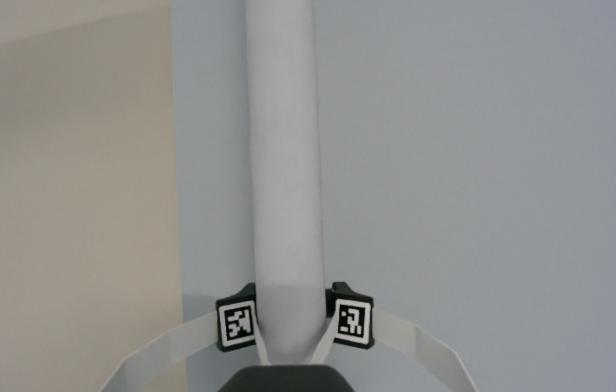

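Opening. Continue steps.

Request:
move --blocking false --r1 '{"base":{"translate_m":-0.193,"strafe_m":-0.174},"joints":{"wrist_yaw_rad":0.436,"arm_m":0.15},"speeds":{"wrist_yaw_rad":0.08,"arm_m":0.02},"contact_limits":{"translate_m":0.8},"pace":"slow"}'

Request:
wait --seconds 5

Request:
move --blocking false --r1 '{"base":{"translate_m":-0.14,"strafe_m":-0.228},"joints":{"wrist_yaw_rad":0.654,"arm_m":0.125},"speeds":{"wrist_yaw_rad":0.08,"arm_m":0.02},"contact_limits":{"translate_m":0.8},"pace":"slow"}'

Request:
wait --seconds 5 --cameras '["r1_head_left_camera","r1_wrist_camera"]'

Scene clock: 410.87 s.
move: r1 moving
r1.base_odometry: x=-1.434 y=+2.292 heading=-0.197
r1.turned_by_wheels: +0.001
r1.turned_by_imu: +0.000
r1.base_tilt: forward=-1.5 right=+1.3
r1.lidar_m: 0.57 0.95 1.36 1.97 2.09 2.95 2.23 3.76 2.85 2.75 1.21 0.72
r1.base_status: translate_m moving; strafe_m moving
r1.joint_positions: lift_m=+0.890 arm_m=+0.166 wrist_yaw_rad=+0.246 wrist_pitch_rad=+0.002 wrist_roll_rad=+0.000 gripper_m=-0.029
r1.joint_status: arm_m moving; wrist_yaw_rad moving
r1.measured_speeds: translate_m=-0.039 strafe_m=-0.034 rotate_rad=-0.003 lift_m=+0.000 arm_m=-0.020 wrist_yaw_rad=+0.075 wrist_pitch_rad=+0.000 wrist_roll_rad=+0.000
r1.motor_effort: lift_m=+25(25) arm_m=-13(16) wheel_0=+4(5) wheel_1=-9(11) wheel_2=+16(18)
r1.servo_current: wrist_yaw_rad=52(72) wrist_pitch_rad=39(52) wrist_roll_rad=59(65) gripper_m=78(91)
r1.contact_limits: translate_m 0.8
r1.hand_pose: x=+0.6382 y=-0.0146 z=+1.0671 quat_wxyz=(+0.992, +0.000, +0.001, +0.123) (m; r1's base frame)
r1.wrist_depth_mm: - - 245 167 243 241 241 / - - 246 165 242 243 241 / - - 247 166 244 242 243 / - - 247 167 245 244 243 / - - 248 168 246 244 245 / - - 188 166 245 246 243 / - 139 250 165 246 246 245
r2: as last shown
r2.base_tilt: forward=-0.6 right=+0.1
r2.lidar_m: 0.47 0.47 2.25 2.04 2.11 1.61 1.46 1.50 1.92 2.66 2.72 0.53
r2.motor_effort: lift_m=+21(21) arm_m=-4(4) wheel_0=-3(3) wheel_1=-4(4) wheel_2=+7(7)
r2.servo_current: wrist_yaw_rad=46(52) wrist_pitch_rad=39(46) wrist_roll_rad=39(52) gripper_m=98(104)
r2.contact_limits: translate_m 0.8
r2.wrist_depth_mm: - - - 193 262 1576 1160 / - - - 189 252 1661 521 / - - - 183 245 820 - / - - 504 179 238 831 - / - - 480 174 232 831 - / - - 187 169 179 - - / - - 539 - 224 - -

Scene clock: 414.20 s.
earlier move: r1 done
r1.base_odometry: x=-1.646 y=+2.166 heading=-0.195
r1.turned_by_wheels: +0.002
r1.turned_by_imu: +0.005
r1.base_tilt: forward=-1.6 right=+1.2
r1.lidar_m: 0.54 1.14 1.60 2.11 2.28 3.24 2.05 3.48 2.67 2.57 1.45 0.78
r1.base_status: done
r1.joint_positions: lift_m=+0.890 arm_m=+0.150 wrist_yaw_rad=+0.448 wrist_pitch_rad=+0.002 wrist_roll_rad=+0.000 gripper_m=-0.029
r1.joint_status: all done
r1.measured_speeds: all 0
r1.motor_effort: lift_m=+25(25) arm_m=-9(16) wheel_0=+18(20) wheel_1=-1(12) wheel_2=+18(20)
r1.servo_current: wrist_yaw_rad=59(91) wrist_pitch_rad=46(52) wrist_roll_rad=52(65) gripper_m=78(91)
r1.contact_limits: translate_m 0.8
r1.hand_pose: x=+0.6192 y=+0.0461 z=+1.0671 quat_wxyz=(+0.975, +0.000, +0.001, +0.222) (m; r1's base frame)
r1.wrist_depth_mm: - - 244 243 243 242 241 / - - 245 243 243 243 241 / - - 246 244 245 242 243 / - - 245 174 244 244 243 / - - 247 173 245 244 243 / - - 183 171 247 244 243 / - 142 248 167 169 246 245
r2.base_odometry: x=+0.348 y=-0.295 heading=-2.226
r2.turned_by_wheels: +0.000
r2.turned_by_imu: +0.000
r2.base_tilt: forward=-0.7 right=+0.1
r2.lidar_m: 0.45 0.48 2.24 2.04 2.12 1.63 1.45 1.52 1.89 2.66 2.72 0.53
r2.base_status: not commanded
r2.joint_positions: lift_m=+0.683 arm_m=+0.100 wrist_yaw_rad=+0.003 wrist_pitch_rad=+0.002 wrist_roll_rad=+1.569 gripper_m=-0.029
r2.joint_status: not commanded
r2.measured_speeds: all 0
r2.motor_effort: lift_m=+21(21) arm_m=-3(4) wheel_0=-3(4) wheel_1=-4(4) wheel_2=+7(7)
r2.servo_current: wrist_yaw_rad=46(65) wrist_pitch_rad=39(46) wrist_roll_rad=52(59) gripper_m=98(111)
r2.contact_limits: translate_m 0.8
r2.hand_pose: x=+0.5595 y=-0.0867 z=+0.8603 quat_wxyz=(+0.708, +0.707, +0.002, +0.000) (m; r2's base frame)
r2.wrist_depth_mm: - - - 193 262 1537 1138 / - - - 189 253 1661 521 / - - - 182 246 820 - / - - 504 179 238 842 - / - - 477 174 233 820 - / - - 186 169 179 - - / - - 539 - 223 - -
wait: 3.33 of 5 s (r1 has come to rest)

Scene clock: 414.70 s.
move: r1 moving
r1.base_odometry: x=-1.654 y=+2.157 heading=-0.193
r1.turned_by_wheels: +0.002
r1.turned_by_imu: +0.003
r1.base_tilt: forward=-1.5 right=+1.2
r1.lidar_m: 0.53 1.09 1.63 2.14 2.28 3.23 2.02 3.48 2.63 2.57 1.44 0.76
r1.base_status: translate_m moving; strafe_m moving
r1.joint_positions: lift_m=+0.890 arm_m=+0.141 wrist_yaw_rad=+0.478 wrist_pitch_rad=+0.002 wrist_roll_rad=+0.000 gripper_m=-0.029
r1.joint_status: arm_m moving; wrist_yaw_rad moving
r1.measured_speeds: translate_m=-0.024 strafe_m=-0.041 rotate_rad=+0.001 lift_m=+0.000 arm_m=-0.019 wrist_yaw_rad=+0.078 wrist_pitch_rad=+0.000 wrist_roll_rad=+0.000
r1.motor_effort: lift_m=+25(25) arm_m=-10(14) wheel_0=+14(19) wheel_1=-6(6) wheel_2=+18(21)
r1.servo_current: wrist_yaw_rad=91(91) wrist_pitch_rad=39(46) wrist_roll_rad=59(59) gripper_m=78(85)
r1.contact_limits: translate_m 0.8
r1.hand_pose: x=+0.6083 y=+0.0551 z=+1.0671 quat_wxyz=(+0.972, +0.000, +0.001, +0.237) (m; r1's base frame)
r1.wrist_depth_mm: - - 245 171 242 242 242 / - - 245 171 245 242 240 / - - 247 170 244 242 242 / - - 247 169 245 243 243 / - - 248 168 246 244 242 / - - 186 169 247 244 244 / - 137 248 166 246 244 244
r2: as last shown
r2.lidar_m: 0.45 0.45 2.26 2.04 2.13 1.60 1.48 1.52 1.93 2.67 2.72 0.51
r2.motor_effort: lift_m=+21(21) arm_m=-3(4) wheel_0=-3(3) wheel_1=-3(4) wheel_2=+7(7)
r2.servo_current: wrist_yaw_rad=52(59) wrist_pitch_rad=33(46) wrist_roll_rad=39(59) gripper_m=98(104)
r2.contact_limits: translate_m 0.8
r2.wrist_depth_mm: - - - 193 260 1576 1138 / - - - 189 253 1661 517 / - - - 183 246 798 - / - - 504 180 238 842 - / - - 477 174 233 831 - / - - 186 169 180 - - / - - 539 - 224 - -

Scene clock: 419.30 s.
earlier move: r1 done
r1.base_odometry: x=-1.827 y=+1.969 heading=-0.192
r1.turned_by_wheels: +0.001
r1.turned_by_imu: +0.126
r1.base_tilt: forward=-1.6 right=+1.3
r1.lidar_m: 0.49 0.56 2.02 2.37 2.65 1.99 1.95 2.86 2.38 2.35 1.43 0.81
r1.base_status: done
r1.joint_positions: lift_m=+0.890 arm_m=+0.125 wrist_yaw_rad=+0.670 wrist_pitch_rad=+0.002 wrist_roll_rad=+0.000 gripper_m=-0.029
r1.joint_status: all done
r1.measured_speeds: translate_m=+0.000 strafe_m=+0.000 rotate_rad=+0.001 lift_m=+0.000 arm_m=+0.000 wrist_yaw_rad=+0.000 wrist_pitch_rad=+0.000 wrist_roll_rad=+0.000
r1.motor_effort: lift_m=+25(25) arm_m=-6(14) wheel_0=+15(26) wheel_1=+4(9) wheel_2=+13(21)
r1.servo_current: wrist_yaw_rad=85(111) wrist_pitch_rad=33(52) wrist_roll_rad=39(72) gripper_m=72(85)
r1.contact_limits: translate_m 0.8
r1.hand_pose: x=+0.5765 y=+0.1105 z=+1.0671 quat_wxyz=(+0.944, +0.000, +0.001, +0.329) (m; r1's base frame)
r1.wrist_depth_mm: - - 252 236 233 224 218 / - - 253 177 235 225 219 / - - 253 173 234 226 220 / - - 253 172 234 226 220 / - - 255 170 235 227 220 / - - 183 169 234 227 220 / - 156 255 166 161 224 223
r2.base_odometry: x=+0.348 y=-0.295 heading=-2.226
r2.turned_by_wheels: +0.000
r2.turned_by_imu: +0.001
r2.base_tilt: forward=-0.7 right=+0.1
r2.lidar_m: 0.46 0.50 2.27 2.03 2.13 1.61 1.48 1.50 1.92 2.67 2.73 0.54
r2.base_status: not commanded
r2.joint_positions: lift_m=+0.683 arm_m=+0.100 wrist_yaw_rad=+0.003 wrist_pitch_rad=+0.002 wrist_roll_rad=+1.569 gripper_m=-0.029
r2.joint_status: not commanded
r2.measured_speeds: all 0
r2.motor_effort: lift_m=+21(21) arm_m=-4(4) wheel_0=-3(4) wheel_1=-3(4) wheel_2=+7(7)
r2.servo_current: wrist_yaw_rad=52(65) wrist_pitch_rad=39(52) wrist_roll_rad=59(59) gripper_m=104(111)
r2.contact_limits: translate_m 0.8
r2.hand_pose: x=+0.5595 y=-0.0867 z=+0.8603 quat_wxyz=(+0.708, +0.707, +0.002, +0.000) (m; r2's base frame)
r2.wrist_depth_mm: - - - 193 260 1576 1138 / - - - 189 251 1661 517 / - - - 183 245 809 - / - - 504 179 239 842 - / - - 477 175 232 820 - / - - 186 169 179 - - / - - 539 - 223 - -
wait: 4.60 of 5 s (r1 has come to rest)
pictures: r1_head_left_camera, r1_wrist_camera
Images, in order (width x height): r1_head_left_camera 420x672, r1_wrist_camera 616x392.

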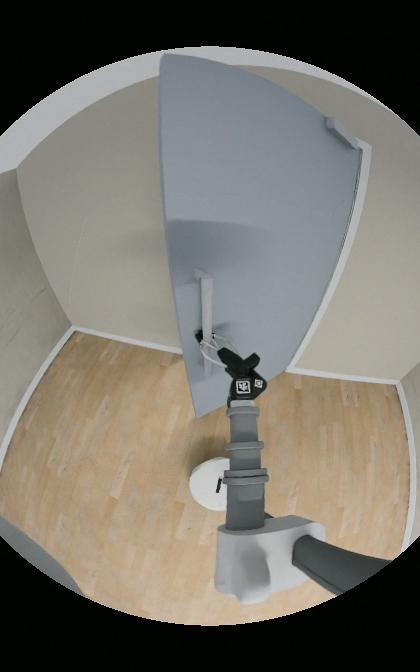

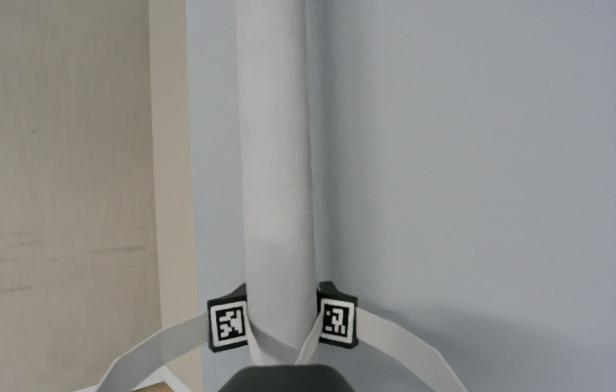

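Request:
move --blocking false --r1 '{"base":{"translate_m":-0.109,"strafe_m":-0.259},"joints":{"wrist_yaw_rad":0.85,"arm_m":0.1},"speeds":{"wrist_yaw_rad":0.07,"arm_m":0.02},"contact_limits":{"translate_m":0.8},"pace":"slow"}'

Request:
wait --seconds 5 --cameras '["r1_head_left_camera","r1_wrist_camera"]'

Scene clock: 424.83 s.
move: r1 moving
r1.base_odometry: x=-1.834 y=+1.959 heading=-0.190
r1.turned_by_wheels: +0.002
r1.turned_by_imu: +0.003
r1.base_tilt: forward=-1.6 right=+1.2
r1.lidar_m: 0.50 0.55 2.03 2.39 2.69 1.98 1.96 2.87 2.35 2.34 1.40 0.81
r1.base_status: translate_m moving; strafe_m moving
r1.joint_positions: lift_m=+0.890 arm_m=+0.116 wrist_yaw_rad=+0.691 wrist_pitch_rad=+0.002 wrist_roll_rad=+0.000 gripper_m=-0.029
r1.joint_status: arm_m moving; wrist_yaw_rad moving
r1.measured_speeds: translate_m=-0.019 strafe_m=-0.046 rotate_rad=-0.001 lift_m=+0.000 arm_m=-0.020 wrist_yaw_rad=+0.067 wrist_pitch_rad=+0.000 wrist_roll_rad=+0.000
r1.motor_effort: lift_m=+24(25) arm_m=-10(12) wheel_0=+15(20) wheel_1=-10(10) wheel_2=+17(18)
r1.servo_current: wrist_yaw_rad=59(91) wrist_pitch_rad=39(52) wrist_roll_rad=39(52) gripper_m=72(72)
r1.contact_limits: translate_m 0.8
r1.hand_pose: x=+0.5648 y=+0.1164 z=+1.0671 quat_wxyz=(+0.941, +0.000, +0.001, +0.339) (m; r1's base frame)
r1.wrist_depth_mm: - - 251 171 234 225 218 / - - 254 170 236 226 219 / - - 254 169 236 227 220 / - - 254 165 236 227 221 / - - 256 168 236 227 222 / - - 186 168 235 228 221 / - - 254 165 173 226 223
r2: as last shown
r2.turned_by_imu: +0.000
r2.lidar_m: 0.45 0.47 2.24 2.06 2.14 1.64 1.48 1.52 1.91 2.67 2.71 0.54
r2.motor_effort: lift_m=+21(21) arm_m=-3(4) wheel_0=-3(3) wheel_1=-4(4) wheel_2=+7(7)
r2.servo_current: wrist_yaw_rad=52(59) wrist_pitch_rad=39(46) wrist_roll_rad=46(59) gripper_m=98(104)
r2.contact_limits: translate_m 0.8
r2.wrist_depth_mm: - - - 193 259 1537 1138 / - - - 189 251 1708 521 / - - - 183 245 809 - / - - 504 179 238 842 - / - - 480 174 233 820 - / - - 187 169 180 - - / - - 539 - 223 - -

Scene clock: 428.43 s.
earlier move: r1 done
r1.base_odometry: x=-1.982 y=+1.736 heading=-0.190
r1.turned_by_wheels: +0.000
r1.turned_by_imu: +0.280
r1.base_tilt: forward=-1.5 right=+1.2
r1.lidar_m: 0.50 0.47 2.62 2.71 3.53 2.02 3.27 2.22 2.08 1.68 1.18 0.71
r1.base_status: done
r1.joint_positions: lift_m=+0.890 arm_m=+0.100 wrist_yaw_rad=+0.864 wrist_pitch_rad=+0.002 wrist_roll_rad=+0.000 gripper_m=-0.029
r1.joint_status: all done
r1.measured_speeds: all 0
r1.motor_effort: lift_m=+25(25) arm_m=-6(12) wheel_0=+18(29) wheel_1=-1(10) wheel_2=+15(19)
r1.servo_current: wrist_yaw_rad=91(104) wrist_pitch_rad=39(52) wrist_roll_rad=46(65) gripper_m=65(78)
r1.contact_limits: translate_m 0.8
r1.hand_pose: x=+0.5250 y=+0.1624 z=+1.0671 quat_wxyz=(+0.908, +0.000, +0.001, +0.418) (m; r1's base frame)
r1.wrist_depth_mm: - - - 176 218 197 181 / - - - 174 218 196 181 / - - - 172 220 196 182 / - - - 171 221 198 183 / - - - 169 220 198 183 / - - 185 169 215 199 185 / - 155 - 166 177 194 185
r2.base_odometry: x=+0.348 y=-0.295 heading=-2.226
r2.turned_by_wheels: +0.000
r2.turned_by_imu: +0.001
r2.base_tilt: forward=-0.7 right=+0.1
r2.lidar_m: 0.45 0.48 2.27 2.05 2.13 1.61 1.48 1.52 1.95 2.66 2.72 0.55
r2.base_status: not commanded
r2.joint_positions: lift_m=+0.683 arm_m=+0.100 wrist_yaw_rad=+0.003 wrist_pitch_rad=+0.002 wrist_roll_rad=+1.569 gripper_m=-0.029
r2.joint_status: not commanded
r2.measured_speeds: all 0
r2.motor_effort: lift_m=+21(21) arm_m=-3(4) wheel_0=-3(4) wheel_1=-4(4) wheel_2=+7(7)
r2.servo_current: wrist_yaw_rad=46(59) wrist_pitch_rad=39(52) wrist_roll_rad=46(65) gripper_m=98(111)
r2.contact_limits: translate_m 0.8
r2.hand_pose: x=+0.5595 y=-0.0867 z=+0.8603 quat_wxyz=(+0.708, +0.707, +0.002, +0.000) (m; r2's base frame)
r2.wrist_depth_mm: - - - 193 260 1537 1138 / - - - 189 252 1661 521 / - - - 183 245 809 - / - - 504 180 239 854 - / - - 477 175 233 831 - / - - 186 169 179 - - / - - 535 - 224 - -
wait: 3.60 of 5 s (r1 has come to rest)
pictures: r1_head_left_camera, r1_wrist_camera
Images, in order (width x height): r1_head_left_camera 420x672, r1_wrist_camera 616x392.

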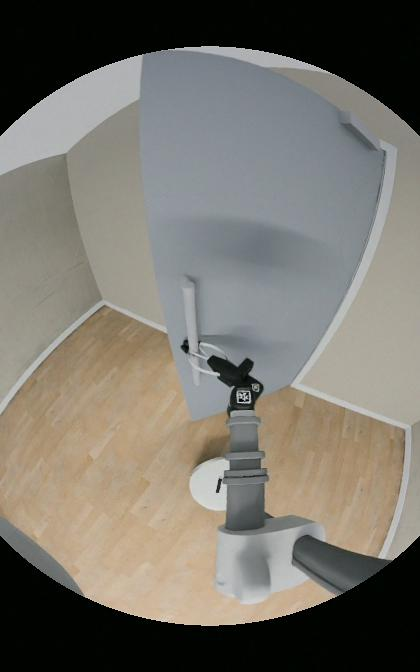

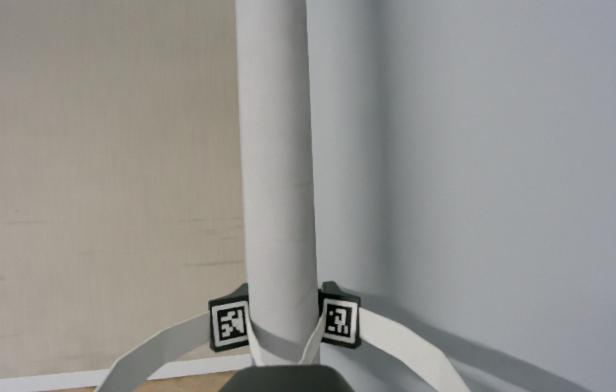

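Request:
move --blocking false --r1 '{"base":{"translate_m":-0.24,"strafe_m":-0.17},"contact_limits":{"translate_m":0.8},"pace":"slow"}'

Request:
wait --seconds 5 --cameras '["r1_head_left_camera","r1_wrist_camera","r2_head_left_camera"]'

Scene clock: 436.87 s.
move: r1 moving
r1.base_odometry: x=-1.995 y=+1.730 heading=-0.187
r1.turned_by_wheels: +0.003
r1.turned_by_imu: +0.018
r1.base_tilt: forward=-1.6 right=+1.2
r1.lidar_m: 0.52 0.47 2.64 2.72 2.16 2.03 3.20 2.23 2.08 1.67 1.17 0.68
r1.base_status: translate_m moving; strafe_m moving
r1.joint_positions: lift_m=+0.890 arm_m=+0.100 wrist_yaw_rad=+0.864 wrist_pitch_rad=+0.002 wrist_roll_rad=+0.000 gripper_m=-0.029
r1.joint_status: not commanded
r1.measured_speeds: translate_m=-0.043 strafe_m=-0.035 rotate_rad=+0.003 lift_m=+0.000 arm_m=+0.000 wrist_yaw_rad=+0.000 wrist_pitch_rad=+0.000 wrist_roll_rad=+0.000
r1.motor_effort: lift_m=+24(25) arm_m=-6(6) wheel_0=+14(20) wheel_1=-3(7) wheel_2=+21(21)
r1.servo_current: wrist_yaw_rad=78(98) wrist_pitch_rad=46(46) wrist_roll_rad=52(59) gripper_m=65(72)
r1.contact_limits: translate_m 0.8
r1.hand_pose: x=+0.5250 y=+0.1624 z=+1.0671 quat_wxyz=(+0.908, +0.000, +0.001, +0.418) (m; r1's base frame)
r1.wrist_depth_mm: - - - 172 217 197 180 / - - - 171 220 196 181 / - - - 170 220 198 182 / - - - 169 221 198 183 / - - - 169 221 199 184 / - - 185 169 215 199 185 / - - - 166 216 196 185
r2: as last shown
r2.turned_by_imu: +0.000
r2.lidar_m: 0.46 0.49 2.25 2.03 2.12 1.63 1.48 1.50 1.92 2.67 2.72 0.51
r2.motor_effort: lift_m=+21(21) arm_m=-3(4) wheel_0=-3(3) wheel_1=-4(4) wheel_2=+8(8)
r2.servo_current: wrist_yaw_rad=46(52) wrist_pitch_rad=46(46) wrist_roll_rad=39(52) gripper_m=98(104)
r2.contact_limits: translate_m 0.8
r2.wrist_depth_mm: - - - 194 259 1499 1160 / - - - 189 253 1708 521 / - - - 183 244 809 - / - - 504 180 238 842 - / - - 477 174 233 831 - / - - 187 169 180 - - / - - 544 - 223 - -

Scene clock: 440.50 s.
earlier move: r1 done
r1.base_odometry: x=-2.250 y=+1.614 heading=-0.188
r1.turned_by_wheels: +0.000
r1.turned_by_imu: +0.062
r1.base_tilt: forward=-1.6 right=+1.2
r1.lidar_m: 0.50 0.47 2.89 3.01 1.96 2.01 2.62 1.91 1.86 1.69 1.24 0.82
r1.base_status: done
r1.joint_positions: lift_m=+0.890 arm_m=+0.100 wrist_yaw_rad=+0.864 wrist_pitch_rad=+0.002 wrist_roll_rad=+0.000 gripper_m=-0.029
r1.joint_status: not commanded
r1.measured_speeds: all 0
r1.motor_effort: lift_m=+25(25) arm_m=-6(7) wheel_0=+17(22) wheel_1=+0(8) wheel_2=+11(22)
r1.servo_current: wrist_yaw_rad=85(104) wrist_pitch_rad=46(52) wrist_roll_rad=52(72) gripper_m=65(78)
r1.contact_limits: translate_m 0.8
r1.hand_pose: x=+0.5249 y=+0.1624 z=+1.0671 quat_wxyz=(+0.908, +0.000, +0.001, +0.418) (m; r1's base frame)
r1.wrist_depth_mm: - - 260 167 225 211 200 / - - 262 175 226 213 202 / - - 264 173 228 212 202 / - - 265 171 229 213 202 / - - 265 170 229 213 204 / - - 185 169 228 216 203 / - 156 260 166 169 210 205
r2.base_odometry: x=+0.348 y=-0.295 heading=-2.226
r2.turned_by_wheels: +0.000
r2.turned_by_imu: +0.001
r2.base_tilt: forward=-0.7 right=+0.1
r2.lidar_m: 0.45 0.49 2.24 2.05 2.10 1.62 1.48 1.51 1.96 2.66 2.71 0.52
r2.base_status: not commanded
r2.joint_positions: lift_m=+0.683 arm_m=+0.100 wrist_yaw_rad=+0.003 wrist_pitch_rad=+0.002 wrist_roll_rad=+1.569 gripper_m=-0.029
r2.joint_status: not commanded
r2.measured_speeds: all 0
r2.motor_effort: lift_m=+21(21) arm_m=-3(4) wheel_0=-3(4) wheel_1=-4(4) wheel_2=+7(8)
r2.servo_current: wrist_yaw_rad=39(59) wrist_pitch_rad=39(46) wrist_roll_rad=39(59) gripper_m=98(104)
r2.contact_limits: translate_m 0.8
r2.hand_pose: x=+0.5595 y=-0.0867 z=+0.8603 quat_wxyz=(+0.708, +0.707, +0.002, +0.000) (m; r2's base frame)
r2.wrist_depth_mm: - - - 193 260 1576 1160 / - - - 189 251 1661 521 / - - - 183 245 809 - / - - 500 179 239 842 - / - - 473 174 233 831 - / - - 186 169 179 - - / - - 539 - 224 - -
wait: 3.63 of 5 s (r1 has come to rest)
pictures: r1_head_left_camera, r1_wrist_camera, r2_head_left_camera
Images, in order (width x height): r1_head_left_camera 420x672, r1_wrist_camera 616x392, r2_head_left_camera 420x672.

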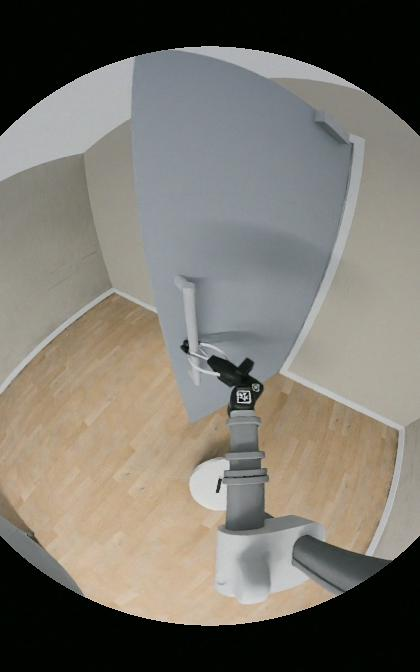

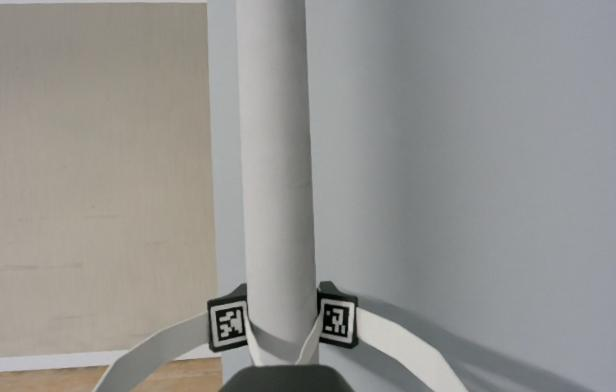

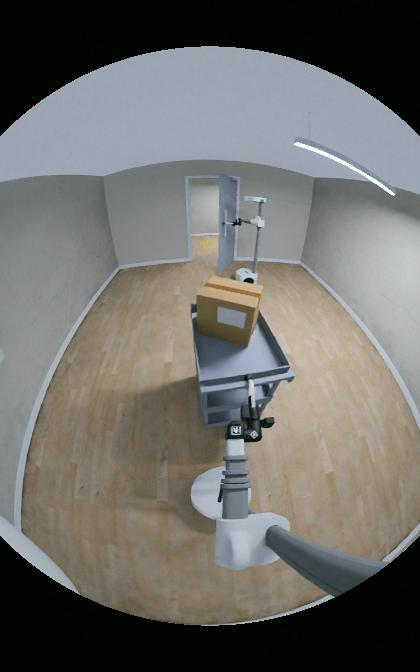

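Request:
move --blocking false --r1 '{"base":{"translate_m":-0.24,"strafe_m":-0.2},"contact_limits":{"translate_m":0.8},"pace":"slow"}'

Request:
wait --seconds 5 --cameras '["r1_head_left_camera","r1_wrist_camera","r2_head_left_camera"]'

Scene clock: 447.43 s.
move: r1 moving
r1.base_odometry: x=-2.261 y=+1.607 heading=-0.185
r1.turned_by_wheels: +0.002
r1.turned_by_imu: +0.003
r1.base_tilt: forward=-1.6 right=+1.2
r1.lidar_m: 0.48 0.47 2.89 3.00 1.95 2.08 2.61 1.93 1.83 1.69 1.28 0.83
r1.base_status: translate_m moving; strafe_m moving
r1.joint_positions: lift_m=+0.890 arm_m=+0.100 wrist_yaw_rad=+0.864 wrist_pitch_rad=+0.002 wrist_roll_rad=+0.000 gripper_m=-0.029
r1.joint_status: not commanded
r1.measured_speeds: translate_m=-0.040 strafe_m=-0.033 rotate_rad=-0.001 lift_m=+0.000 arm_m=+0.000 wrist_yaw_rad=+0.000 wrist_pitch_rad=+0.000 wrist_roll_rad=+0.000
r1.motor_effort: lift_m=+25(25) arm_m=-6(6) wheel_0=+18(19) wheel_1=-4(6) wheel_2=+16(16)
r1.servo_current: wrist_yaw_rad=91(91) wrist_pitch_rad=39(46) wrist_roll_rad=52(59) gripper_m=72(72)
r1.contact_limits: translate_m 0.8
r1.hand_pose: x=+0.5249 y=+0.1624 z=+1.0671 quat_wxyz=(+0.908, +0.000, +0.001, +0.418) (m; r1's base frame)
r1.wrist_depth_mm: - - 260 175 226 211 202 / - - 262 172 227 214 203 / - - 262 171 228 213 204 / - - 264 170 228 214 204 / - - 265 169 229 215 206 / - - 186 169 226 217 206 / - 156 262 166 170 212 206
r2: as last shown
r2.turned_by_imu: +0.000
r2.base_tilt: forward=-0.6 right=+0.1
r2.lidar_m: 0.45 0.52 2.24 2.00 2.10 1.60 1.49 1.51 1.94 2.67 2.70 0.55
r2.motor_effort: lift_m=+21(21) arm_m=-4(4) wheel_0=-3(3) wheel_1=-3(4) wheel_2=+7(7)
r2.servo_current: wrist_yaw_rad=39(59) wrist_pitch_rad=46(46) wrist_roll_rad=46(59) gripper_m=91(104)
r2.contact_limits: translate_m 0.8
r2.wrist_depth_mm: - - - 193 260 1537 1138 / - - - 189 254 1661 521 / - - - 183 246 809 - / - - 504 179 238 842 - / - - 477 174 234 820 - / - - 187 169 180 - - / - - 539 - 224 - -

Scene clock: 451.27 s.
earlier move: r1 done
r1.base_odometry: x=-2.522 y=+1.462 heading=-0.187
r1.turned_by_wheels: -0.002
r1.turned_by_imu: +0.001
r1.base_tilt: forward=-1.5 right=+1.3
r1.lidar_m: 0.48 0.50 3.16 3.28 1.95 4.45 2.22 1.62 1.56 1.62 1.35 1.22
r1.base_status: done
r1.joint_positions: lift_m=+0.890 arm_m=+0.100 wrist_yaw_rad=+0.849 wrist_pitch_rad=+0.002 wrist_roll_rad=+0.000 gripper_m=-0.029
r1.joint_status: not commanded
r1.measured_speeds: all 0
r1.motor_effort: lift_m=+25(25) arm_m=-5(6) wheel_0=+1(21) wheel_1=-6(8) wheel_2=+7(19)
r1.servo_current: wrist_yaw_rad=39(91) wrist_pitch_rad=46(52) wrist_roll_rad=46(72) gripper_m=65(72)
r1.contact_limits: translate_m 0.8
r1.hand_pose: x=+0.5272 y=+0.1588 z=+1.0671 quat_wxyz=(+0.911, +0.000, +0.001, +0.412) (m; r1's base frame)
r1.wrist_depth_mm: - - 237 163 248 254 260 / - - 237 163 249 255 260 / - - 237 165 249 256 262 / - - 239 163 250 256 262 / - - 240 166 250 255 262 / - - 238 167 184 257 264 / - - 239 163 251 258 264
r2.base_odometry: x=+0.348 y=-0.295 heading=-2.226
r2.turned_by_wheels: +0.000
r2.turned_by_imu: +0.001
r2.base_tilt: forward=-0.7 right=+0.0
r2.lidar_m: 0.46 0.52 2.24 2.05 2.13 1.62 1.49 1.50 1.90 2.67 2.70 0.55
r2.base_status: not commanded
r2.joint_positions: lift_m=+0.683 arm_m=+0.100 wrist_yaw_rad=+0.003 wrist_pitch_rad=+0.002 wrist_roll_rad=+1.569 gripper_m=-0.029
r2.joint_status: not commanded
r2.measured_speeds: all 0
r2.motor_effort: lift_m=+21(21) arm_m=-4(4) wheel_0=-3(3) wheel_1=-3(4) wheel_2=+7(7)
r2.servo_current: wrist_yaw_rad=46(59) wrist_pitch_rad=46(46) wrist_roll_rad=52(65) gripper_m=104(111)
r2.contact_limits: translate_m 0.8
r2.hand_pose: x=+0.5595 y=-0.0867 z=+0.8603 quat_wxyz=(+0.708, +0.707, +0.002, +0.000) (m; r2's base frame)
r2.wrist_depth_mm: - - - 193 259 1537 1160 / - - - 189 252 1708 517 / - - - 183 245 809 - / - - 500 180 240 842 - / - - 480 174 234 820 - / - - 186 169 180 - - / - - 539 - 223 - -
wait: 3.83 of 5 s (r1 has come to rest)
pictures: r1_head_left_camera, r1_wrist_camera, r2_head_left_camera
Images, in order (width x height): r1_head_left_camera 420x672, r1_wrist_camera 616x392, r2_head_left_camera 420x672.

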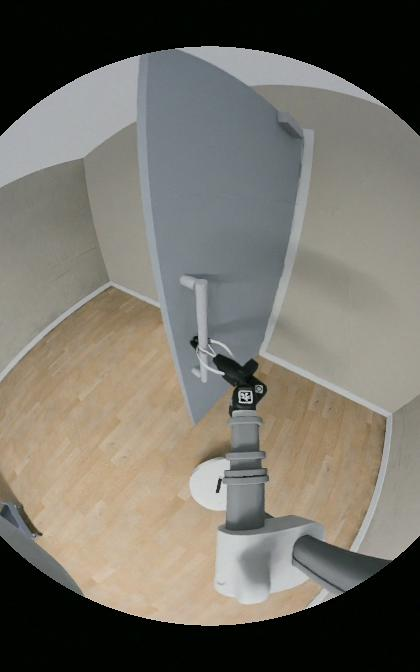

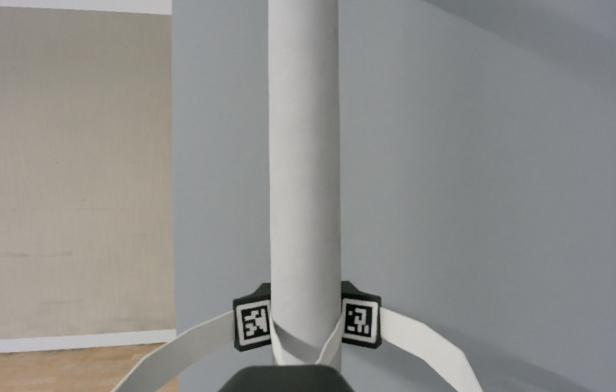

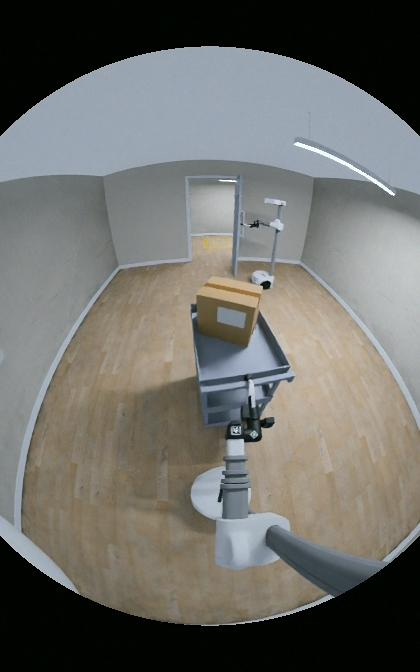

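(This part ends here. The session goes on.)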